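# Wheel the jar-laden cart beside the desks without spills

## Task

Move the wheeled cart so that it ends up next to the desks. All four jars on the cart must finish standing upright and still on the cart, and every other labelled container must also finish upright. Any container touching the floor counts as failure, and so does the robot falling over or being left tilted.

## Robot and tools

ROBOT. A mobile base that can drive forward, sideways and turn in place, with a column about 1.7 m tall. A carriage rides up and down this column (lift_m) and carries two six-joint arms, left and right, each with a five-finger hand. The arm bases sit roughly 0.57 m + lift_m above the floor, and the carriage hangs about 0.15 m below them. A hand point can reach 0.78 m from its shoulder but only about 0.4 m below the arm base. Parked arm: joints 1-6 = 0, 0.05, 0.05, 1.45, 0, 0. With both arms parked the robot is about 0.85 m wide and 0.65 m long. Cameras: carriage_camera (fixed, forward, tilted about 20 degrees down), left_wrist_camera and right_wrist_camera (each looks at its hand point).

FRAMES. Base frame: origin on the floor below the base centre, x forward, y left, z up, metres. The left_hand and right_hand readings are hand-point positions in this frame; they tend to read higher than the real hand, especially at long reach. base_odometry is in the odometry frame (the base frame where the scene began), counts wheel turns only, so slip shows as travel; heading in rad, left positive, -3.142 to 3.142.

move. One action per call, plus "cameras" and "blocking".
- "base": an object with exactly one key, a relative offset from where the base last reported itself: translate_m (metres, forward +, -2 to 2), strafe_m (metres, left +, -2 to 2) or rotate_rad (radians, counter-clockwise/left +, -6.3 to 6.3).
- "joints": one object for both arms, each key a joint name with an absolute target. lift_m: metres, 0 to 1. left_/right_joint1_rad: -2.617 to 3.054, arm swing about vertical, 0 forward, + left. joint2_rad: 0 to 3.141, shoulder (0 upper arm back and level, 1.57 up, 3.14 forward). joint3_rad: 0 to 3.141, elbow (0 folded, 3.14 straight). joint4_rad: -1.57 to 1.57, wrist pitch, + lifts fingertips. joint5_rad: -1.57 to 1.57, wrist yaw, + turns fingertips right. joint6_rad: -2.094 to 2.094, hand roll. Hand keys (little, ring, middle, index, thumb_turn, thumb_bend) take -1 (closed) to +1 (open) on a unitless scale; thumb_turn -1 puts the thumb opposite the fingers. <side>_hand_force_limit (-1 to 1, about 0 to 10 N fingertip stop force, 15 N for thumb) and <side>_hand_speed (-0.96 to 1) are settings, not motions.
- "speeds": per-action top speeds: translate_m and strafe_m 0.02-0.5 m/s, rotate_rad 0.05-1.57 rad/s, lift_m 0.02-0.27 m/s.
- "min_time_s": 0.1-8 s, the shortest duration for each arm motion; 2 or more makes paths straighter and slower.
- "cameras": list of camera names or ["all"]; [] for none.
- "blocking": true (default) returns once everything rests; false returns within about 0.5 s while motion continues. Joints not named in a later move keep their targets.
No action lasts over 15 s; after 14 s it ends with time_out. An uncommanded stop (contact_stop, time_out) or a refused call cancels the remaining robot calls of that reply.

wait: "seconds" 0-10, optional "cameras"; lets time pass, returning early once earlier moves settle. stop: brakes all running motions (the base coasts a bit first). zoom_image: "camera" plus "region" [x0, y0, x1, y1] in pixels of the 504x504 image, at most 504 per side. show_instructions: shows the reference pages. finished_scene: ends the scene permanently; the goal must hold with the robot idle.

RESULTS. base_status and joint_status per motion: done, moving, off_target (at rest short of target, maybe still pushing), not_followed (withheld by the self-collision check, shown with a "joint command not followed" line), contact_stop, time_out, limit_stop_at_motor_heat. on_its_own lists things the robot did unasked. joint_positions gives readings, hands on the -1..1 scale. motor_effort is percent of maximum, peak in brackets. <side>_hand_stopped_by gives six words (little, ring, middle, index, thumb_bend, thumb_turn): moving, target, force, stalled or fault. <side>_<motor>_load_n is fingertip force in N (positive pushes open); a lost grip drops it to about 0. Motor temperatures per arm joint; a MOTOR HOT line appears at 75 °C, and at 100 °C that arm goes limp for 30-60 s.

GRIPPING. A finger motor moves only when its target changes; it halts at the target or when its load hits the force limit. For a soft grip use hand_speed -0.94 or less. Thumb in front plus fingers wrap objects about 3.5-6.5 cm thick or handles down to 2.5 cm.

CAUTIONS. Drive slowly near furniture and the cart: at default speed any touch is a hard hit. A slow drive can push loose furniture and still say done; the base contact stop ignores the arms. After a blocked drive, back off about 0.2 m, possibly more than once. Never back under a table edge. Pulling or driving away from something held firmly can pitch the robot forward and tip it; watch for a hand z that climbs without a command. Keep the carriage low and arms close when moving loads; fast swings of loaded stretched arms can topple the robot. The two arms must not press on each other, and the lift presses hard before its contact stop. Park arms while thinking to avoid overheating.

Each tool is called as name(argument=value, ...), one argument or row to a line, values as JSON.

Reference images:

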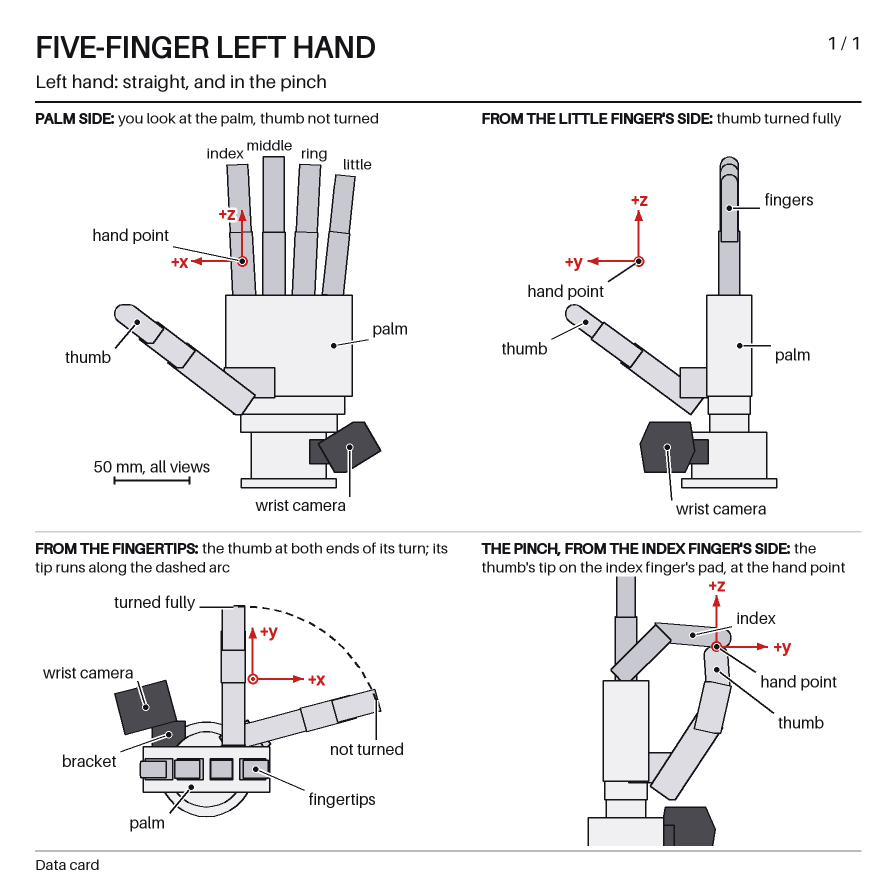

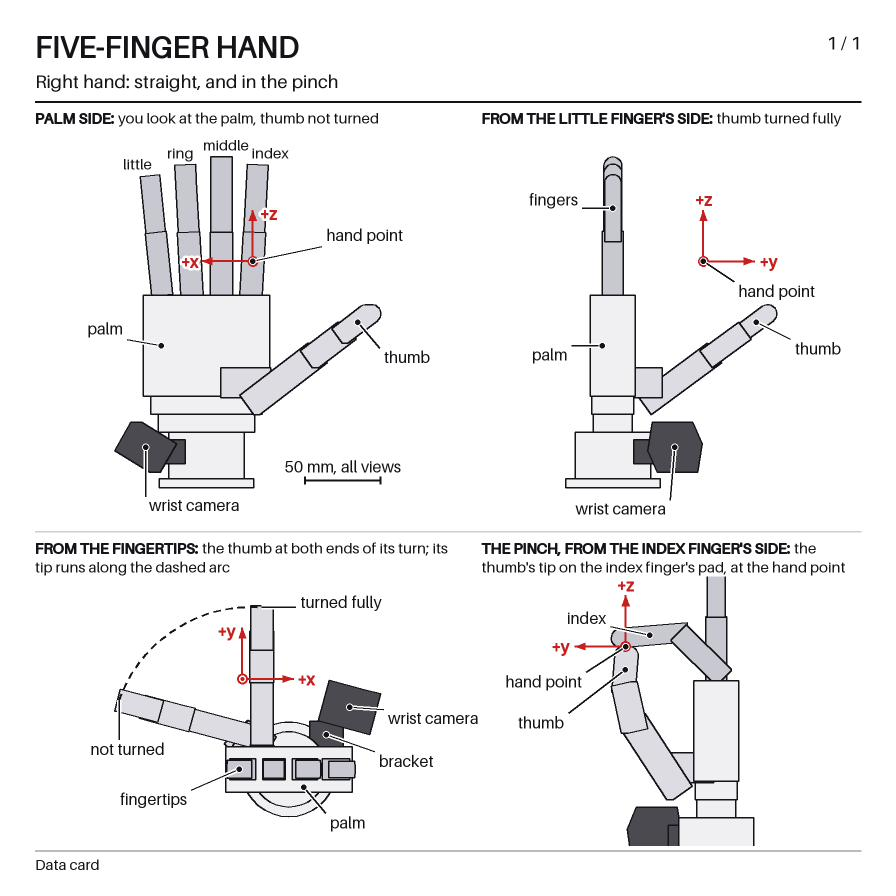

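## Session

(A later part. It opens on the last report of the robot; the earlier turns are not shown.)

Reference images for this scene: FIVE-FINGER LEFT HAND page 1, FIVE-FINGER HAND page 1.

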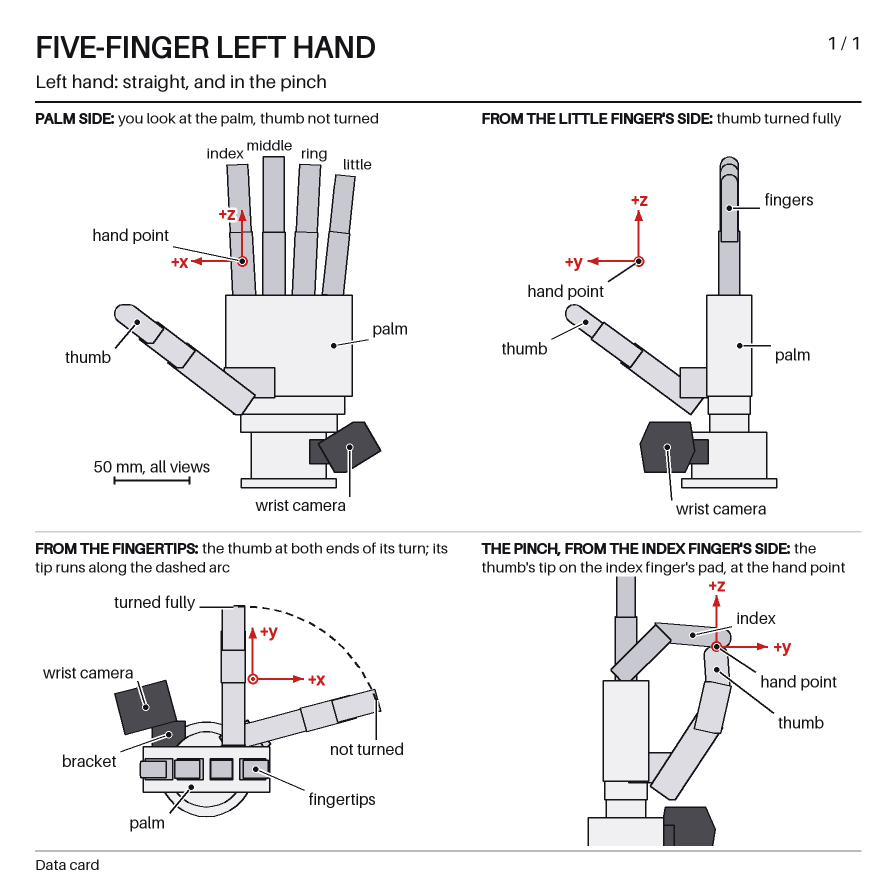

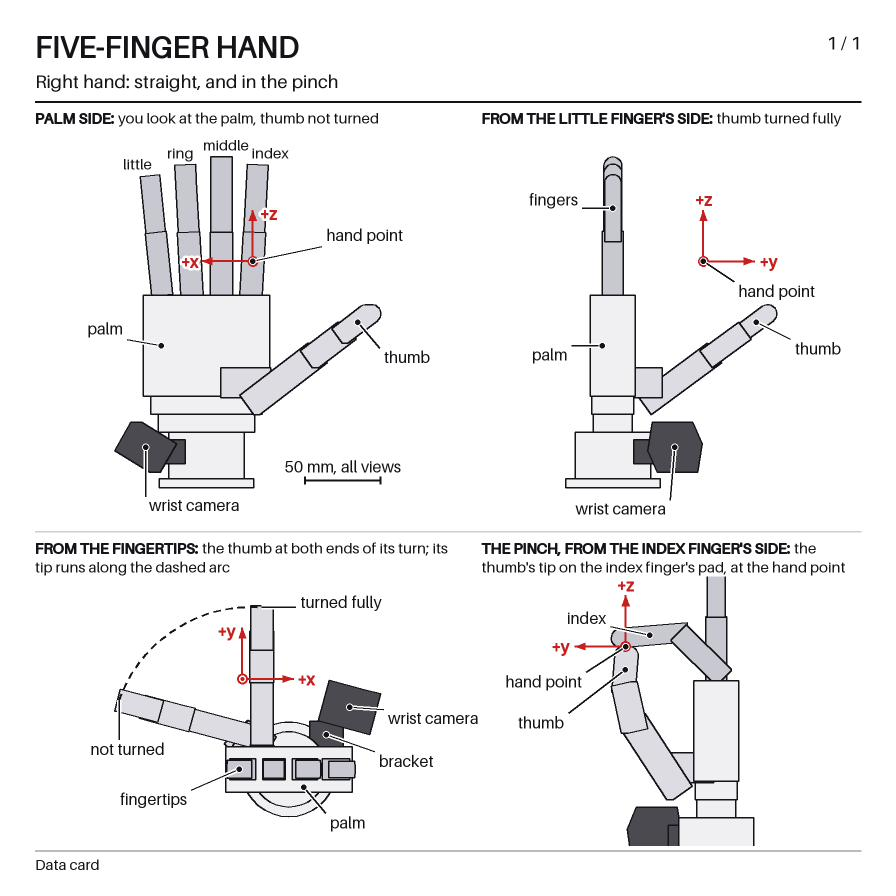

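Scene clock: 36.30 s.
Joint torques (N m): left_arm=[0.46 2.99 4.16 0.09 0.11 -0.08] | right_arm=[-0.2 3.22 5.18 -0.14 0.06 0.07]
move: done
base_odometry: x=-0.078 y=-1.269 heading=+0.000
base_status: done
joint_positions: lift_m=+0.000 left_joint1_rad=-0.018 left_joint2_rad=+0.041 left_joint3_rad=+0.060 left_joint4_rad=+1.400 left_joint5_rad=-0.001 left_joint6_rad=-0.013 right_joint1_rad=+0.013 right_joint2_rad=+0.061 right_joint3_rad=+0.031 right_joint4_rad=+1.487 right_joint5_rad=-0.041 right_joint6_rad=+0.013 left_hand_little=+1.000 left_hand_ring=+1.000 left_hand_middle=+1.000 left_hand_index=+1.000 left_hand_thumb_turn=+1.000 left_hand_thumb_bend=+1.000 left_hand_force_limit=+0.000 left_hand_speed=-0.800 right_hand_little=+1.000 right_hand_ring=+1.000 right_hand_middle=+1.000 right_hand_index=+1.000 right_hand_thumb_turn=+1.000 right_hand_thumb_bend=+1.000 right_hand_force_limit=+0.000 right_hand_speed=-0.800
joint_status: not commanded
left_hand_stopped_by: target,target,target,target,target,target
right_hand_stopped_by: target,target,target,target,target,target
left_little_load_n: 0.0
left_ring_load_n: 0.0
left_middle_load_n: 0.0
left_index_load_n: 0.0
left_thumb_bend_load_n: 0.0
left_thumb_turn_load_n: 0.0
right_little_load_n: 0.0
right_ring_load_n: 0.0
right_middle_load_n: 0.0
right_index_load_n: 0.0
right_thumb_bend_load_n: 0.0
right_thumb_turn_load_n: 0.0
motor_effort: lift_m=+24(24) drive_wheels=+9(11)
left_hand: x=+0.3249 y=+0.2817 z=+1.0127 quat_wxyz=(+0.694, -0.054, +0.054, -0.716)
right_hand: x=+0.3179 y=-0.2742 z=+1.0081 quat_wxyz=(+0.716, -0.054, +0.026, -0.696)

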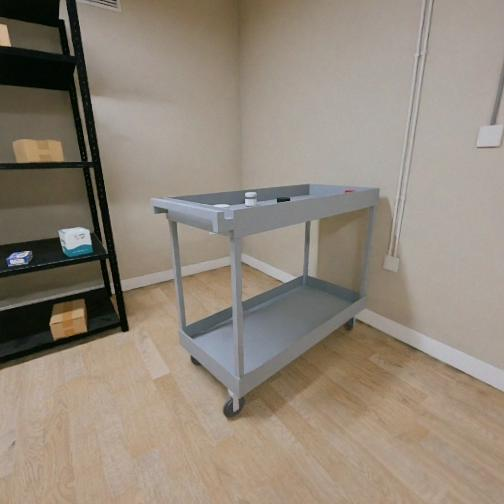

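move(
  base={"strafe_m": 0.914},
  joints={"lift_m": 0.3},
)

move(
  base={"translate_m": 0.489},
)

move(
  base={"rotate_rad": -0.813},
  cameras=["carriage_camera"],
)

zoom_image(
  camera="carriage_camera",
  region=[150, 250, 350, 450],
)

move(
  joints={"lift_m": 0.6},
  cameras=["carriage_camera"],
)

zoom_image(
  camera="carriage_camera",
  region=[150, 300, 350, 500],
)

Scene clock: 41.20 s.
Joint torques (N m): left_arm=[0.39 3.03 4.31 0.09 0.11 -0.08] | right_arm=[-0.23 3.19 5.2 -0.13 0.06 0.07]
move: done
base_odometry: x=-0.080 y=-0.355 heading=+0.002
base_status: done
joint_positions: lift_m=+0.300 left_joint1_rad=-0.018 left_joint2_rad=+0.041 left_joint3_rad=+0.060 left_joint4_rad=+1.400 left_joint5_rad=-0.001 left_joint6_rad=-0.013 right_joint1_rad=+0.013 right_joint2_rad=+0.061 right_joint3_rad=+0.031 right_joint4_rad=+1.488 right_joint5_rad=-0.040 right_joint6_rad=+0.013 left_hand_little=+1.000 left_hand_ring=+1.000 left_hand_middle=+1.000 left_hand_index=+1.000 left_hand_thumb_turn=+1.000 left_hand_thumb_bend=+1.000 left_hand_force_limit=+0.000 left_hand_speed=-0.800 right_hand_little=+1.000 right_hand_ring=+1.000 right_hand_middle=+1.000 right_hand_index=+1.000 right_hand_thumb_turn=+1.000 right_hand_thumb_bend=+1.000 right_hand_force_limit=+0.000 right_hand_speed=-0.800
joint_status: all done
left_hand_stopped_by: target,target,target,target,target,target
right_hand_stopped_by: target,target,target,target,target,target
left_little_load_n: 0.0
left_ring_load_n: 0.0
left_middle_load_n: 0.0
left_index_load_n: 0.0
left_thumb_bend_load_n: 0.0
left_thumb_turn_load_n: 0.0
right_little_load_n: 0.0
right_ring_load_n: 0.0
right_middle_load_n: 0.0
right_index_load_n: 0.0
right_thumb_bend_load_n: 0.0
right_thumb_turn_load_n: 0.0
motor_effort: lift_m=+26(33) drive_wheels=-9(21)
left_hand: x=+0.3249 y=+0.2817 z=+1.3124 quat_wxyz=(+0.694, -0.054, +0.054, -0.716)
right_hand: x=+0.3177 y=-0.2743 z=+1.3079 quat_wxyz=(+0.716, -0.054, +0.026, -0.696)
pictures: none

Scene clock: 44.30 s.
Joint torques (N m): left_arm=[0.46 3.07 4.33 0.11 0.11 -0.1] | right_arm=[-0.23 3.17 5.22 -0.1 0.06 0.08]
move: done
base_odometry: x=+0.409 y=-0.353 heading=+0.003
base_status: done
joint_positions: lift_m=+0.300 left_joint1_rad=-0.018 left_joint2_rad=+0.041 left_joint3_rad=+0.060 left_joint4_rad=+1.398 left_joint5_rad=-0.001 left_joint6_rad=-0.013 right_joint1_rad=+0.013 right_joint2_rad=+0.061 right_joint3_rad=+0.031 right_joint4_rad=+1.485 right_joint5_rad=-0.040 right_joint6_rad=+0.013 left_hand_little=+1.000 left_hand_ring=+1.000 left_hand_middle=+1.000 left_hand_index=+1.000 left_hand_thumb_turn=+1.000 left_hand_thumb_bend=+1.000 left_hand_force_limit=+0.000 left_hand_speed=-0.800 right_hand_little=+1.000 right_hand_ring=+1.000 right_hand_middle=+1.000 right_hand_index=+1.000 right_hand_thumb_turn=+1.000 right_hand_thumb_bend=+1.000 right_hand_force_limit=+0.000 right_hand_speed=-0.800
joint_status: not commanded
left_hand_stopped_by: target,target,target,target,target,target
right_hand_stopped_by: target,target,target,target,target,target
left_little_load_n: 0.0
left_ring_load_n: 0.0
left_middle_load_n: 0.0
left_index_load_n: 0.0
left_thumb_bend_load_n: 0.0
left_thumb_turn_load_n: 0.0
right_little_load_n: 0.0
right_ring_load_n: 0.0
right_middle_load_n: 0.0
right_index_load_n: 0.0
right_thumb_bend_load_n: 0.0
right_thumb_turn_load_n: 0.0
motor_effort: lift_m=+27(27) drive_wheels=-7(14)
left_hand: x=+0.3253 y=+0.2817 z=+1.3123 quat_wxyz=(+0.694, -0.054, +0.054, -0.716)
right_hand: x=+0.3184 y=-0.2743 z=+1.3077 quat_wxyz=(+0.716, -0.055, +0.027, -0.696)
pictures: none

Scene clock: 46.63 s.
Joint torques (N m): left_arm=[0.51 3.04 4.4 0.11 0.11 -0.09] | right_arm=[-0.25 3.18 5.16 -0.08 0.06 0.08]
move: done
base_odometry: x=+0.409 y=-0.353 heading=-0.810
base_status: done
joint_positions: lift_m=+0.300 left_joint1_rad=-0.018 left_joint2_rad=+0.041 left_joint3_rad=+0.060 left_joint4_rad=+1.399 left_joint5_rad=-0.002 left_joint6_rad=-0.013 right_joint1_rad=+0.013 right_joint2_rad=+0.061 right_joint3_rad=+0.031 right_joint4_rad=+1.483 right_joint5_rad=-0.040 right_joint6_rad=+0.013 left_hand_little=+1.000 left_hand_ring=+1.000 left_hand_middle=+1.000 left_hand_index=+1.000 left_hand_thumb_turn=+1.000 left_hand_thumb_bend=+1.000 left_hand_force_limit=+0.000 left_hand_speed=-0.800 right_hand_little=+1.000 right_hand_ring=+1.000 right_hand_middle=+1.000 right_hand_index=+1.000 right_hand_thumb_turn=+1.000 right_hand_thumb_bend=+1.000 right_hand_force_limit=+0.000 right_hand_speed=-0.800
joint_status: not commanded
left_hand_stopped_by: target,target,target,target,target,target
right_hand_stopped_by: target,target,target,target,target,target
left_little_load_n: 0.0
left_ring_load_n: 0.0
left_middle_load_n: 0.0
left_index_load_n: 0.0
left_thumb_bend_load_n: 0.0
left_thumb_turn_load_n: 0.0
right_little_load_n: 0.0
right_ring_load_n: 0.0
right_middle_load_n: 0.0
right_index_load_n: 0.0
right_thumb_bend_load_n: 0.0
right_thumb_turn_load_n: 0.0
motor_effort: lift_m=+27(27) drive_wheels=+9(17)
left_hand: x=+0.3252 y=+0.2819 z=+1.3123 quat_wxyz=(+0.694, -0.055, +0.054, -0.716)
right_hand: x=+0.3188 y=-0.2743 z=+1.3075 quat_wxyz=(+0.716, -0.056, +0.027, -0.695)

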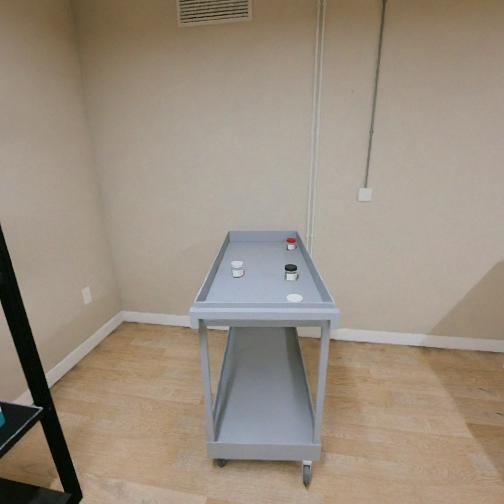

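Scaled by 2.520.

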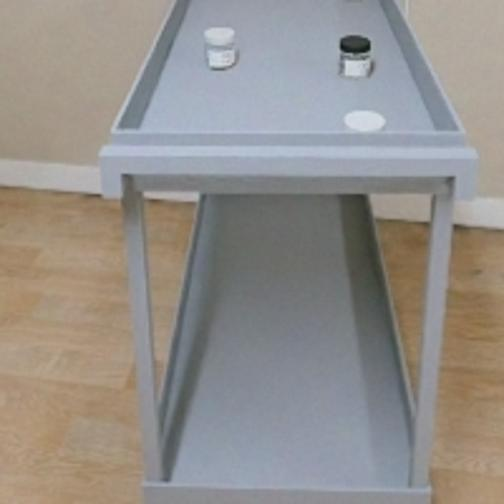

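Scene clock: 48.37 s.
Joint torques (N m): left_arm=[0.46 3.07 4.31 0.1 0.11 -0.06] | right_arm=[-0.24 3.17 5.14 -0.1 0.07 0.07]
move: done
base_odometry: x=+0.409 y=-0.353 heading=-0.810
base_status: not commanded
joint_positions: lift_m=+0.600 left_joint1_rad=-0.018 left_joint2_rad=+0.041 left_joint3_rad=+0.060 left_joint4_rad=+1.399 left_joint5_rad=-0.002 left_joint6_rad=-0.013 right_joint1_rad=+0.013 right_joint2_rad=+0.061 right_joint3_rad=+0.031 right_joint4_rad=+1.485 right_joint5_rad=-0.040 right_joint6_rad=+0.013 left_hand_little=+1.000 left_hand_ring=+1.000 left_hand_middle=+1.000 left_hand_index=+1.000 left_hand_thumb_turn=+1.000 left_hand_thumb_bend=+1.000 left_hand_force_limit=+0.000 left_hand_speed=-0.800 right_hand_little=+1.000 right_hand_ring=+1.000 right_hand_middle=+1.000 right_hand_index=+1.000 right_hand_thumb_turn=+1.000 right_hand_thumb_bend=+1.000 right_hand_force_limit=+0.000 right_hand_speed=-0.800
joint_status: all done
left_hand_stopped_by: target,target,target,target,target,target
right_hand_stopped_by: target,target,target,target,target,target
left_little_load_n: -0.5
left_ring_load_n: 0.0
left_middle_load_n: 0.0
left_index_load_n: 0.0
left_thumb_bend_load_n: 0.0
left_thumb_turn_load_n: 0.0
right_little_load_n: 0.0
right_ring_load_n: 0.0
right_middle_load_n: 0.0
right_index_load_n: 0.0
right_thumb_bend_load_n: 0.0
right_thumb_turn_load_n: 0.0
motor_effort: lift_m=+27(33) drive_wheels=+7(11)
left_hand: x=+0.3252 y=+0.2819 z=+1.6123 quat_wxyz=(+0.694, -0.055, +0.054, -0.716)
right_hand: x=+0.3184 y=-0.2743 z=+1.6077 quat_wxyz=(+0.716, -0.055, +0.027, -0.696)

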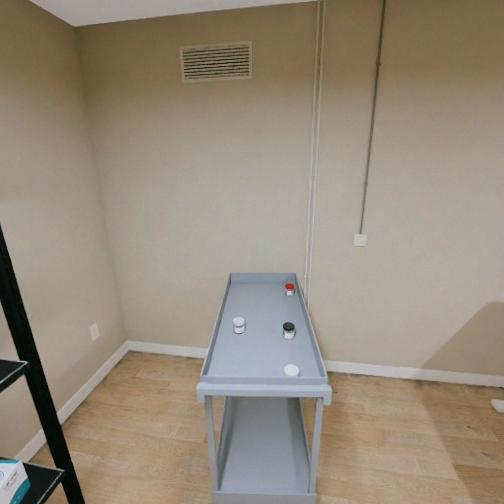

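Scaled by 2.520.

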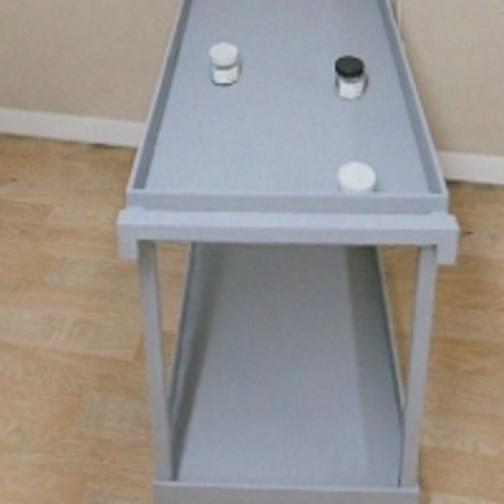

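move(
  joints={"left_joint1_rad": -0.27, "left_joint2_rad": 1.0, "left_joint3_rad": 1.0, "left_joint4_rad": 0.0, "left_joint5_rad": -0.27, "left_joint6_rad": 0, "right_joint1_rad": 0.27, "right_joint2_rad": 1.0, "right_joint3_rad": 1.0, "right_joint4_rad": 0.0, "right_joint5_rad": 0.27, "right_joint6_rad": 0},
  min_time_s=3,
  cameras=["all"],
)

Scene clock: 52.97 s.
Joint torques (N m): left_arm=[-0.17 -1.96 8.64 1.95 -0.01 0.06] | right_arm=[0.25 -1.55 9.32 1.78 0.14 -0.02]
move: done
base_odometry: x=+0.409 y=-0.353 heading=-0.810
base_status: not commanded
joint_positions: lift_m=+0.600 left_joint1_rad=-0.262 left_joint2_rad=+0.993 left_joint3_rad=+0.963 left_joint4_rad=+0.004 left_joint5_rad=-0.261 left_joint6_rad=-0.013 right_joint1_rad=+0.264 right_joint2_rad=+0.992 right_joint3_rad=+0.965 right_joint4_rad=+0.004 right_joint5_rad=+0.258 right_joint6_rad=+0.010 left_hand_little=+1.000 left_hand_ring=+1.000 left_hand_middle=+1.000 left_hand_index=+1.000 left_hand_thumb_turn=+1.000 left_hand_thumb_bend=+1.000 left_hand_force_limit=+0.000 left_hand_speed=-0.800 right_hand_little=+1.000 right_hand_ring=+1.000 right_hand_middle=+1.000 right_hand_index=+1.000 right_hand_thumb_turn=+1.000 right_hand_thumb_bend=+1.000 right_hand_force_limit=+0.000 right_hand_speed=-0.800
joint_status: all done
left_hand_stopped_by: target,target,target,target,target,target
right_hand_stopped_by: target,target,target,target,target,target
left_little_load_n: -0.5
left_ring_load_n: 0.0
left_middle_load_n: 0.0
left_index_load_n: 0.0
left_thumb_bend_load_n: 0.0
left_thumb_turn_load_n: -0.5
right_little_load_n: 0.0
right_ring_load_n: 0.0
right_middle_load_n: 0.0
right_index_load_n: 0.0
right_thumb_bend_load_n: 0.0
right_thumb_turn_load_n: 0.0
motor_effort: lift_m=+26(27) drive_wheels=+8(10)
left_hand: x=+0.6080 y=+0.2328 z=+1.4877 quat_wxyz=(+0.492, -0.508, +0.505, -0.495)
right_hand: x=+0.6076 y=-0.2313 z=+1.4891 quat_wxyz=(+0.497, -0.506, +0.505, -0.492)
pictures: carriage_camera, left_wrist_camera, right_wrist_camera

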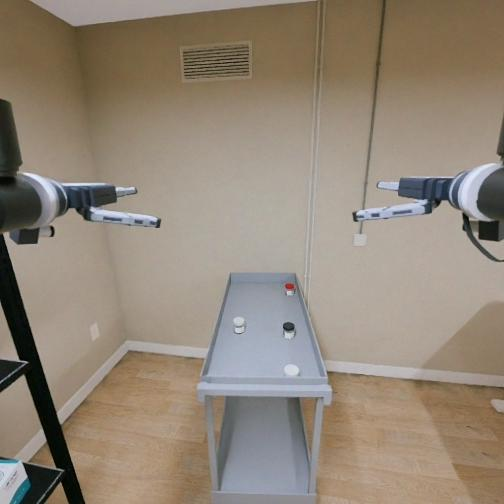

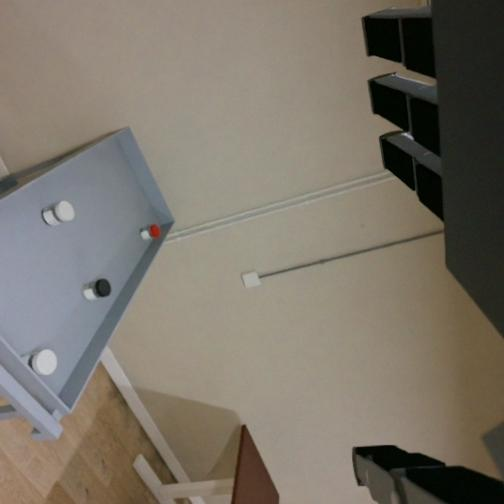

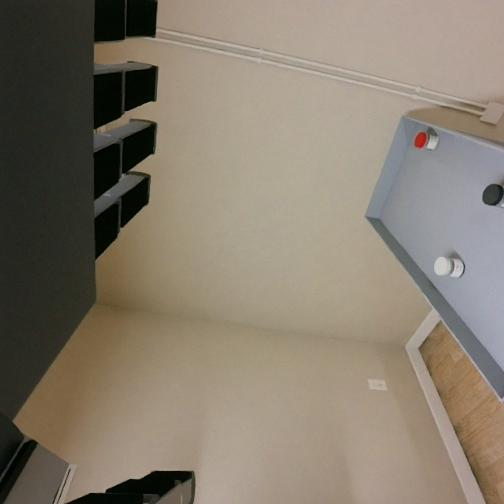

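move(
  joints={"left_joint1_rad": -0.27, "left_joint2_rad": 1.5, "left_joint3_rad": 1.5, "left_joint4_rad": 0.0, "left_joint5_rad": -0.27, "right_joint1_rad": 0.27, "right_joint2_rad": 1.5, "right_joint3_rad": 1.5, "right_joint4_rad": 0.0, "right_joint5_rad": 0.27},
  min_time_s=3,
  cameras=["carriage_camera"],
)

move(
  joints={"left_joint1_rad": -0.37, "left_joint2_rad": 1.5, "left_joint3_rad": 1.0, "left_joint4_rad": 0.5, "left_joint5_rad": -0.37, "right_joint1_rad": 0.37, "right_joint2_rad": 1.5, "right_joint3_rad": 1.0, "right_joint4_rad": 0.5, "right_joint5_rad": 0.37},
  min_time_s=3,
  cameras=["carriage_camera"],
)

Scene clock: 62.37 s.
Joint torques (N m): left_arm=[-0.2 -5.48 8.54 2 0.02 0.07] | right_arm=[0.17 -4.93 9.25 1.84 0.14 0]
move: done
base_odometry: x=+0.409 y=-0.353 heading=-0.810
base_status: not commanded
joint_positions: lift_m=+0.600 left_joint1_rad=-0.262 left_joint2_rad=+1.489 left_joint3_rad=+1.463 left_joint4_rad=-0.003 left_joint5_rad=-0.263 left_joint6_rad=-0.013 right_joint1_rad=+0.264 right_joint2_rad=+1.488 right_joint3_rad=+1.466 right_joint4_rad=-0.004 right_joint5_rad=+0.259 right_joint6_rad=+0.009 left_hand_little=+1.000 left_hand_ring=+1.000 left_hand_middle=+1.000 left_hand_index=+1.000 left_hand_thumb_turn=+1.000 left_hand_thumb_bend=+1.000 left_hand_force_limit=+0.000 left_hand_speed=-0.800 right_hand_little=+1.000 right_hand_ring=+1.000 right_hand_middle=+1.000 right_hand_index=+1.000 right_hand_thumb_turn=+1.000 right_hand_thumb_bend=+1.000 right_hand_force_limit=+0.000 right_hand_speed=-0.800
joint_status: all done
left_hand_stopped_by: target,target,target,target,target,target
right_hand_stopped_by: target,target,target,target,target,target
left_little_load_n: 0.0
left_ring_load_n: 0.5
left_middle_load_n: 0.0
left_index_load_n: 0.0
left_thumb_bend_load_n: 0.0
left_thumb_turn_load_n: -0.5
right_little_load_n: 0.0
right_ring_load_n: 0.0
right_middle_load_n: 0.0
right_index_load_n: 0.0
right_thumb_bend_load_n: 0.0
right_thumb_turn_load_n: 0.0
motor_effort: lift_m=+27(27) drive_wheels=+8(11)
left_hand: x=+0.7261 y=+0.2015 z=+1.5299 quat_wxyz=(+0.492, -0.509, +0.506, -0.494)
right_hand: x=+0.7255 y=-0.1998 z=+1.5314 quat_wxyz=(+0.495, -0.507, +0.506, -0.492)

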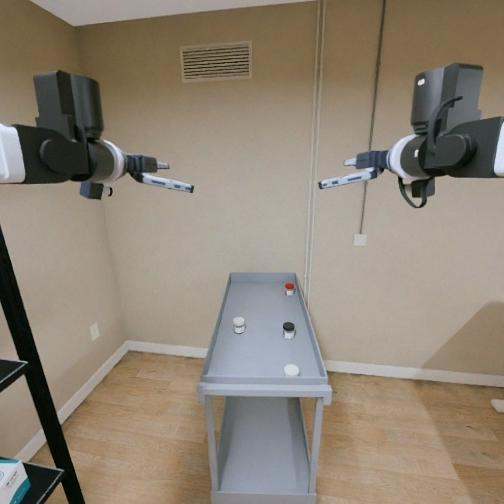

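Scene clock: 65.67 s.
Joint torques (N m): left_arm=[-0.1 -5.5 4.46 2.08 0 0.06] | right_arm=[0.21 -4.93 5.67 1.9 0.16 -0.01]
move: done
base_odometry: x=+0.409 y=-0.353 heading=-0.810
base_status: not commanded
joint_positions: lift_m=+0.600 left_joint1_rad=-0.362 left_joint2_rad=+1.489 left_joint3_rad=+1.017 left_joint4_rad=+0.486 left_joint5_rad=-0.361 left_joint6_rad=-0.013 right_joint1_rad=+0.365 right_joint2_rad=+1.488 right_joint3_rad=+1.012 right_joint4_rad=+0.486 right_joint5_rad=+0.358 right_joint6_rad=+0.009 left_hand_little=+1.000 left_hand_ring=+1.000 left_hand_middle=+1.000 left_hand_index=+1.000 left_hand_thumb_turn=+1.000 left_hand_thumb_bend=+1.000 left_hand_force_limit=+0.000 left_hand_speed=-0.800 right_hand_little=+1.000 right_hand_ring=+1.000 right_hand_middle=+1.000 right_hand_index=+1.000 right_hand_thumb_turn=+1.000 right_hand_thumb_bend=+1.000 right_hand_force_limit=+0.000 right_hand_speed=-0.800
joint_status: all done
left_hand_stopped_by: target,target,target,target,target,target
right_hand_stopped_by: target,target,target,target,target,target
left_little_load_n: 0.0
left_ring_load_n: 0.0
left_middle_load_n: 0.0
left_index_load_n: 0.0
left_thumb_bend_load_n: 0.0
left_thumb_turn_load_n: 0.0
right_little_load_n: 0.0
right_ring_load_n: 0.0
right_middle_load_n: 0.0
right_index_load_n: 0.0
right_thumb_bend_load_n: 0.0
right_thumb_turn_load_n: 0.0
motor_effort: lift_m=+26(27) drive_wheels=+6(10)
left_hand: x=+0.7179 y=+0.1703 z=+1.4297 quat_wxyz=(+0.499, -0.501, +0.493, -0.508)
right_hand: x=+0.7168 y=-0.1688 z=+1.4279 quat_wxyz=(+0.507, -0.496, +0.499, -0.497)

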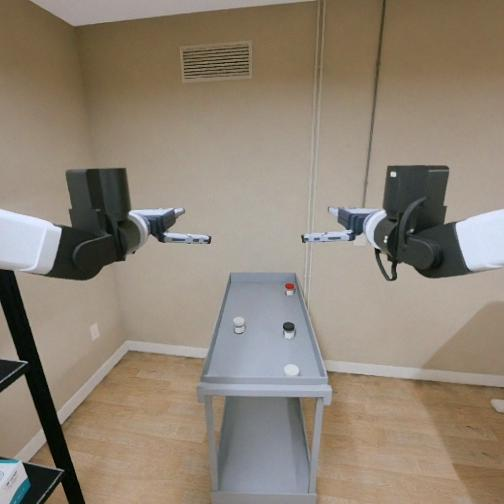

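move(
  base={"strafe_m": -0.027},
  joints={"lift_m": 0.35, "left_joint1_rad": -0.631, "left_joint2_rad": 1.59, "left_joint3_rad": 0.69, "left_joint4_rad": 0.9, "left_joint5_rad": -0.631, "right_joint1_rad": 0.631, "right_joint2_rad": 1.59, "right_joint3_rad": 0.69, "right_joint4_rad": 0.9, "right_joint5_rad": 0.631},
  min_time_s=3,
  speeds={"strafe_m": 0.05},
  cameras=["all"],
)

Scene clock: 72.03 s.
Joint torques (N m): left_arm=[-0.17 -5.35 3.75 2 -0.01 0.04] | right_arm=[0.23 -4.82 4.93 1.79 0.14 -0.01]
move: done
base_odometry: x=+0.389 y=-0.372 heading=-0.811
base_status: done
joint_positions: lift_m=+0.350 left_joint1_rad=-0.623 left_joint2_rad=+1.579 left_joint3_rad=+0.705 left_joint4_rad=+0.886 left_joint5_rad=-0.622 left_joint6_rad=-0.013 right_joint1_rad=+0.625 right_joint2_rad=+1.578 right_joint3_rad=+0.701 right_joint4_rad=+0.887 right_joint5_rad=+0.619 right_joint6_rad=+0.009 left_hand_little=+1.000 left_hand_ring=+1.000 left_hand_middle=+1.000 left_hand_index=+1.000 left_hand_thumb_turn=+1.000 left_hand_thumb_bend=+1.000 left_hand_force_limit=+0.000 left_hand_speed=-0.800 right_hand_little=+1.000 right_hand_ring=+1.000 right_hand_middle=+1.000 right_hand_index=+1.000 right_hand_thumb_turn=+1.000 right_hand_thumb_bend=+1.000 right_hand_force_limit=+0.000 right_hand_speed=-0.800
joint_status: all done
left_hand_stopped_by: target,target,target,target,target,target
right_hand_stopped_by: target,target,target,target,target,target
left_little_load_n: 0.0
left_ring_load_n: 0.0
left_middle_load_n: 0.0
left_index_load_n: 0.0
left_thumb_bend_load_n: 0.0
left_thumb_turn_load_n: 0.0
right_little_load_n: 0.0
right_ring_load_n: 0.0
right_middle_load_n: 0.0
right_index_load_n: 0.0
right_thumb_bend_load_n: 0.0
right_thumb_turn_load_n: 0.0
motor_effort: lift_m=+24(26) drive_wheels=-6(16)
left_hand: x=+0.6635 y=+0.1081 z=+1.0891 quat_wxyz=(+0.497, -0.502, +0.493, -0.508)
right_hand: x=+0.6624 y=-0.1071 z=+1.0877 quat_wxyz=(+0.507, -0.496, +0.500, -0.497)
pictures: carriage_camera, left_wrist_camera, right_wrist_camera

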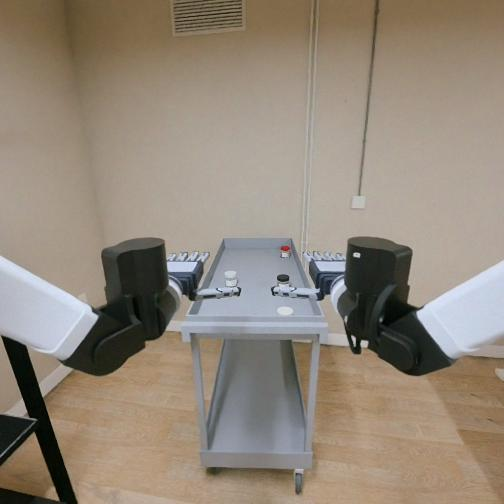

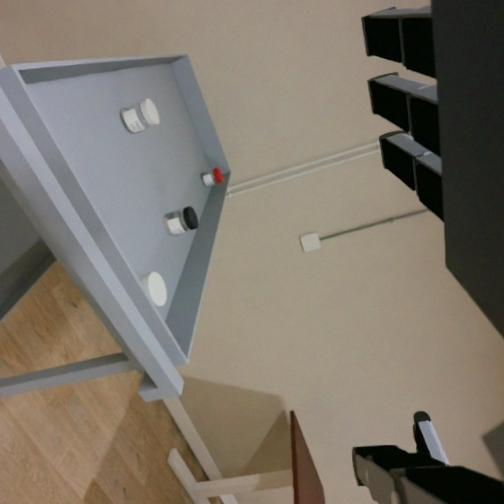

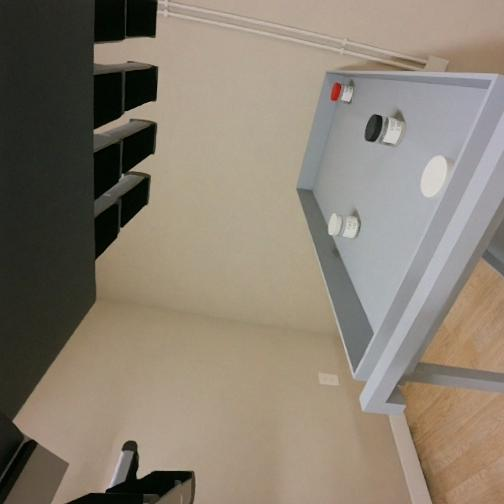

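zoom_image(
  camera="left_wrist_camera",
  region=[60, 220, 240, 420],
)

zoom_image(
  camera="right_wrist_camera",
  region=[320, 240, 504, 430],
)

Scaled by 2.520.

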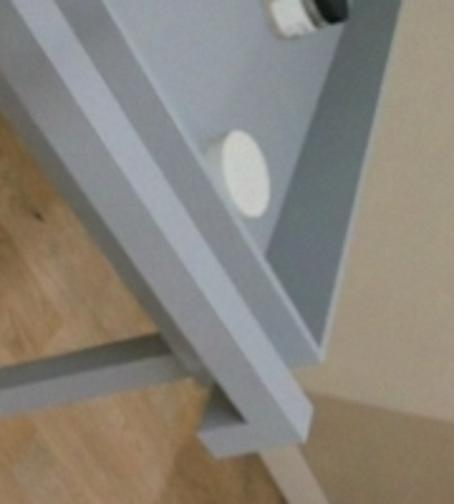

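Scaled by 2.653.

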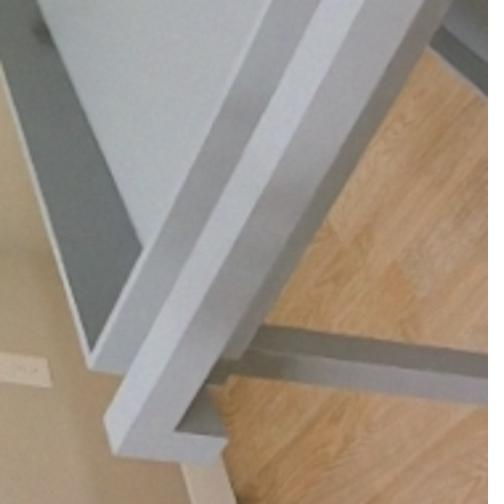

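move(
  base={"translate_m": 0.38},
  joints={"lift_m": 0.5},
  speeds={"translate_m": 0.15},
  cameras=["all"],
)

zoom_image(
  camera="carriage_camera",
  region=[160, 360, 360, 504],
)

Scene clock: 75.97 s.
Joint torques (N m): left_arm=[0.16 -5.9 4.25 1.87 0.03 0.07] | right_arm=[0.08 -5.39 5.37 1.71 0.14 0]
move: done
base_odometry: x=+0.651 y=-0.647 heading=-0.812
base_status: done
joint_positions: lift_m=+0.500 left_joint1_rad=-0.625 left_joint2_rad=+1.585 left_joint3_rad=+0.698 left_joint4_rad=+0.898 left_joint5_rad=-0.624 left_joint6_rad=-0.013 right_joint1_rad=+0.627 right_joint2_rad=+1.584 right_joint3_rad=+0.694 right_joint4_rad=+0.899 right_joint5_rad=+0.621 right_joint6_rad=+0.009 left_hand_little=+1.000 left_hand_ring=+1.000 left_hand_middle=+1.000 left_hand_index=+1.000 left_hand_thumb_turn=+1.000 left_hand_thumb_bend=+1.000 left_hand_force_limit=+0.000 left_hand_speed=-0.800 right_hand_little=+1.000 right_hand_ring=+1.000 right_hand_middle=+1.000 right_hand_index=+1.000 right_hand_thumb_turn=+1.000 right_hand_thumb_bend=+1.000 right_hand_force_limit=+0.000 right_hand_speed=-0.800
joint_status: all done
left_hand_stopped_by: target,target,target,target,target,target
right_hand_stopped_by: target,target,target,target,target,target
left_little_load_n: 0.0
left_ring_load_n: 0.0
left_middle_load_n: 0.0
left_index_load_n: -0.5
left_thumb_bend_load_n: 0.0
left_thumb_turn_load_n: -0.5
right_little_load_n: 0.0
right_ring_load_n: 0.0
right_middle_load_n: 0.0
right_index_load_n: 0.0
right_thumb_bend_load_n: 0.0
right_thumb_turn_load_n: -0.5
motor_effort: lift_m=+26(32) drive_wheels=-4(13)
left_hand: x=+0.6630 y=+0.1081 z=+1.2357 quat_wxyz=(+0.497, -0.502, +0.493, -0.507)
right_hand: x=+0.6617 y=-0.1070 z=+1.2343 quat_wxyz=(+0.507, -0.497, +0.500, -0.497)
pictures: carriage_camera, left_wrist_camera, right_wrist_camera

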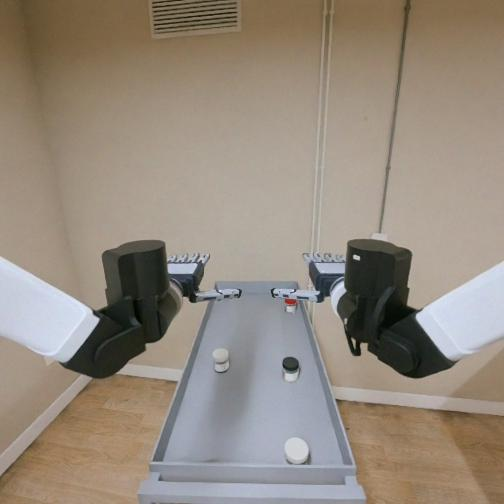

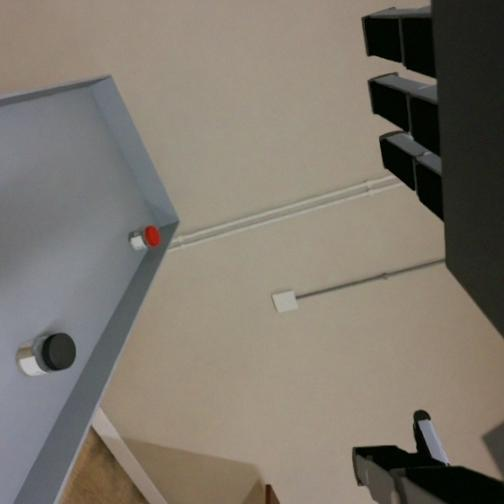

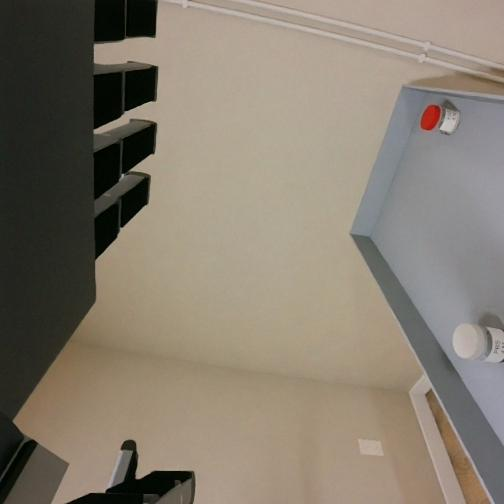

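Scaled by 2.520.

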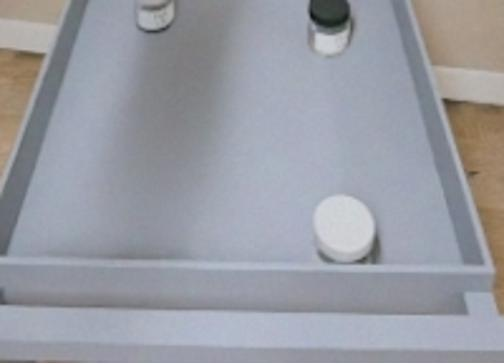

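move(
  base={"translate_m": -0.109},
  joints={"lift_m": 0.25, "left_hand_speed": 0.2, "right_hand_speed": 0.2, "left_hand_index": 0, "left_hand_middle": 0, "left_hand_ring": 0, "left_hand_little": 0, "right_hand_index": 0, "right_hand_middle": 0, "right_hand_ring": 0, "right_hand_little": 0},
  speeds={"translate_m": 0.1},
  cameras=["all"],
)

Scene clock: 78.43 s.
Joint torques (N m): left_arm=[-0.1 -5.86 4.15 1.95 0.07 0.07] | right_arm=[0.02 -5.42 5.33 1.74 0.11 -0.01]
move: done
base_odometry: x=+0.576 y=-0.568 heading=-0.811
base_status: done
joint_positions: lift_m=+0.250 left_joint1_rad=-0.625 left_joint2_rad=+1.585 left_joint3_rad=+0.698 left_joint4_rad=+0.891 left_joint5_rad=-0.626 left_joint6_rad=-0.013 right_joint1_rad=+0.627 right_joint2_rad=+1.584 right_joint3_rad=+0.694 right_joint4_rad=+0.891 right_joint5_rad=+0.623 right_joint6_rad=+0.008 left_hand_little=+0.000 left_hand_ring=+0.000 left_hand_middle=+0.000 left_hand_index=+0.000 left_hand_thumb_turn=+1.000 left_hand_thumb_bend=+1.000 left_hand_force_limit=+0.000 left_hand_speed=+0.200 right_hand_little=+0.000 right_hand_ring=+0.000 right_hand_middle=+0.000 right_hand_index=+0.000 right_hand_thumb_turn=+1.000 right_hand_thumb_bend=+1.000 right_hand_force_limit=+0.000 right_hand_speed=+0.200
joint_status: all done
left_hand_stopped_by: target,target,target,target,target,target
right_hand_stopped_by: target,target,target,target,target,target
left_little_load_n: 0.0
left_ring_load_n: 0.0
left_middle_load_n: 0.0
left_index_load_n: 0.0
left_thumb_bend_load_n: 0.5
left_thumb_turn_load_n: 0.0
right_little_load_n: -0.5
right_ring_load_n: 0.0
right_middle_load_n: 0.0
right_index_load_n: 0.0
right_thumb_bend_load_n: 0.0
right_thumb_turn_load_n: -0.5
motor_effort: lift_m=+24(25) drive_wheels=-8(12)
left_hand: x=+0.6625 y=+0.1083 z=+0.9843 quat_wxyz=(+0.497, -0.503, +0.495, -0.504)
right_hand: x=+0.6614 y=-0.1077 z=+0.9826 quat_wxyz=(+0.503, -0.499, +0.501, -0.497)
pictures: carriage_camera, left_wrist_camera, right_wrist_camera

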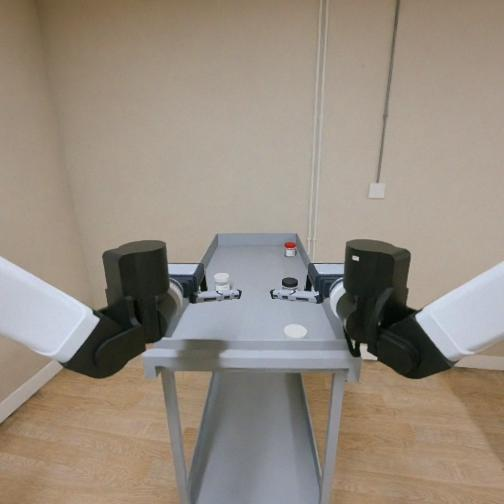

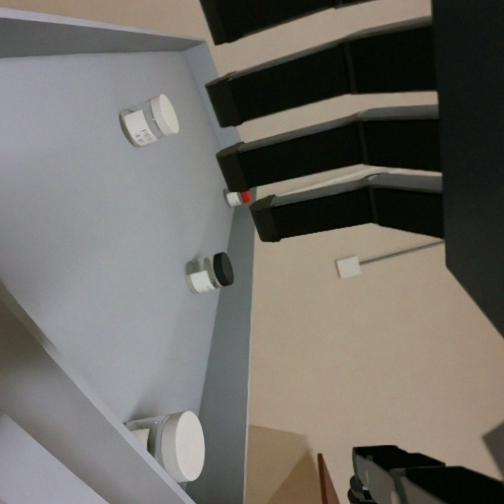

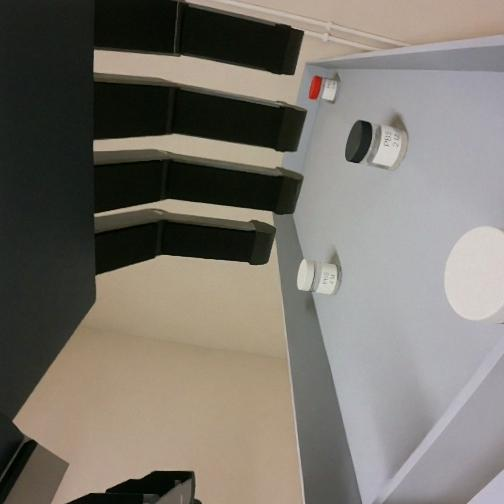

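move(
  joints={"lift_m": 0.155},
  speeds={"lift_m": 0.08},
  cameras=["all"],
)

Scene clock: 80.30 s.
Joint torques (N m): left_arm=[0.03 -5.87 4.31 1.93 0.05 0.07] | right_arm=[0.01 -5.34 5.34 1.73 0.11 -0.01]
move: done
base_odometry: x=+0.576 y=-0.568 heading=-0.811
base_status: not commanded
joint_positions: lift_m=+0.155 left_joint1_rad=-0.625 left_joint2_rad=+1.585 left_joint3_rad=+0.698 left_joint4_rad=+0.893 left_joint5_rad=-0.626 left_joint6_rad=-0.013 right_joint1_rad=+0.627 right_joint2_rad=+1.584 right_joint3_rad=+0.694 right_joint4_rad=+0.893 right_joint5_rad=+0.623 right_joint6_rad=+0.008 left_hand_little=+0.000 left_hand_ring=+0.000 left_hand_middle=+0.000 left_hand_index=+0.000 left_hand_thumb_turn=+1.000 left_hand_thumb_bend=+1.000 left_hand_force_limit=+0.000 left_hand_speed=+0.200 right_hand_little=+0.000 right_hand_ring=+0.000 right_hand_middle=+0.000 right_hand_index=+0.000 right_hand_thumb_turn=+1.000 right_hand_thumb_bend=+1.000 right_hand_force_limit=+0.000 right_hand_speed=+0.200
joint_status: all done
left_hand_stopped_by: target,target,target,target,target,target
right_hand_stopped_by: target,target,target,target,target,target
left_little_load_n: 0.0
left_ring_load_n: 0.0
left_middle_load_n: 0.0
left_index_load_n: 0.0
left_thumb_bend_load_n: -0.5
left_thumb_turn_load_n: -0.5
right_little_load_n: 0.0
right_ring_load_n: 0.0
right_middle_load_n: 0.0
right_index_load_n: 0.0
right_thumb_bend_load_n: 0.0
right_thumb_turn_load_n: 0.0
motor_effort: lift_m=+24(25) drive_wheels=-6(9)
left_hand: x=+0.6626 y=+0.1082 z=+0.8897 quat_wxyz=(+0.497, -0.503, +0.495, -0.505)
right_hand: x=+0.6615 y=-0.1076 z=+0.8883 quat_wxyz=(+0.504, -0.498, +0.501, -0.497)
pictures: carriage_camera, left_wrist_camera, right_wrist_camera

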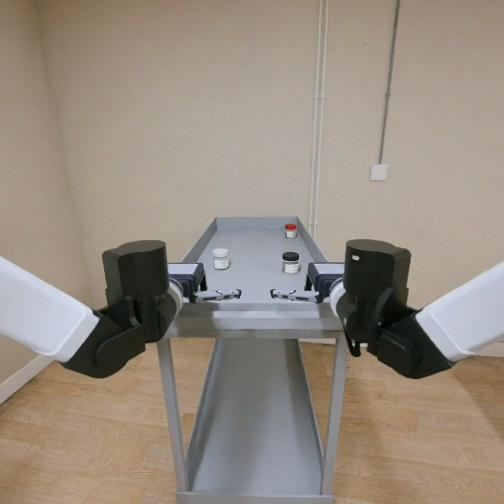

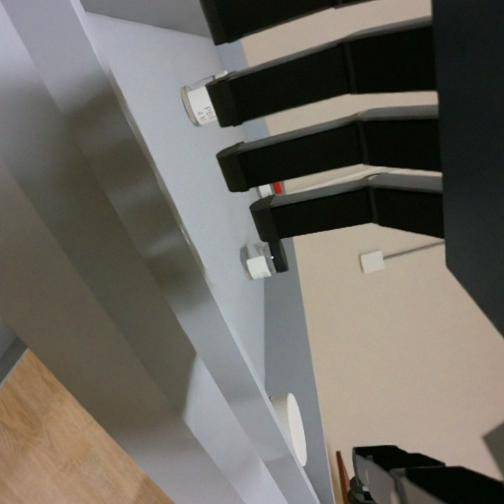

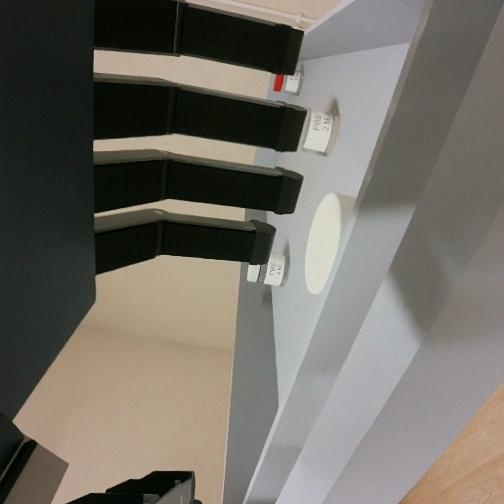

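zoom_image(
  camera="left_wrist_camera",
  region=[0, 50, 380, 430],
)

zoom_image(
  camera="right_wrist_camera",
  region=[180, 100, 504, 424],
)

Scaled by 1.326.

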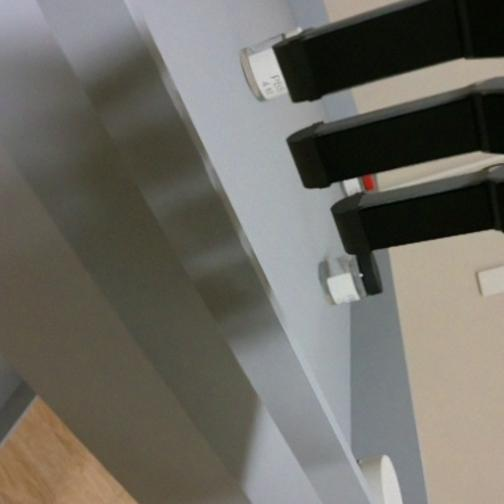

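Scaled by 1.556.

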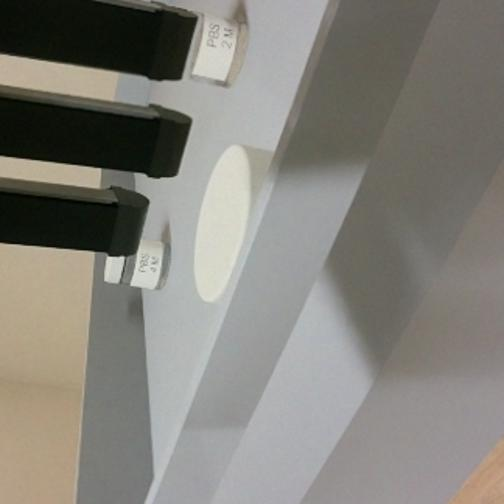

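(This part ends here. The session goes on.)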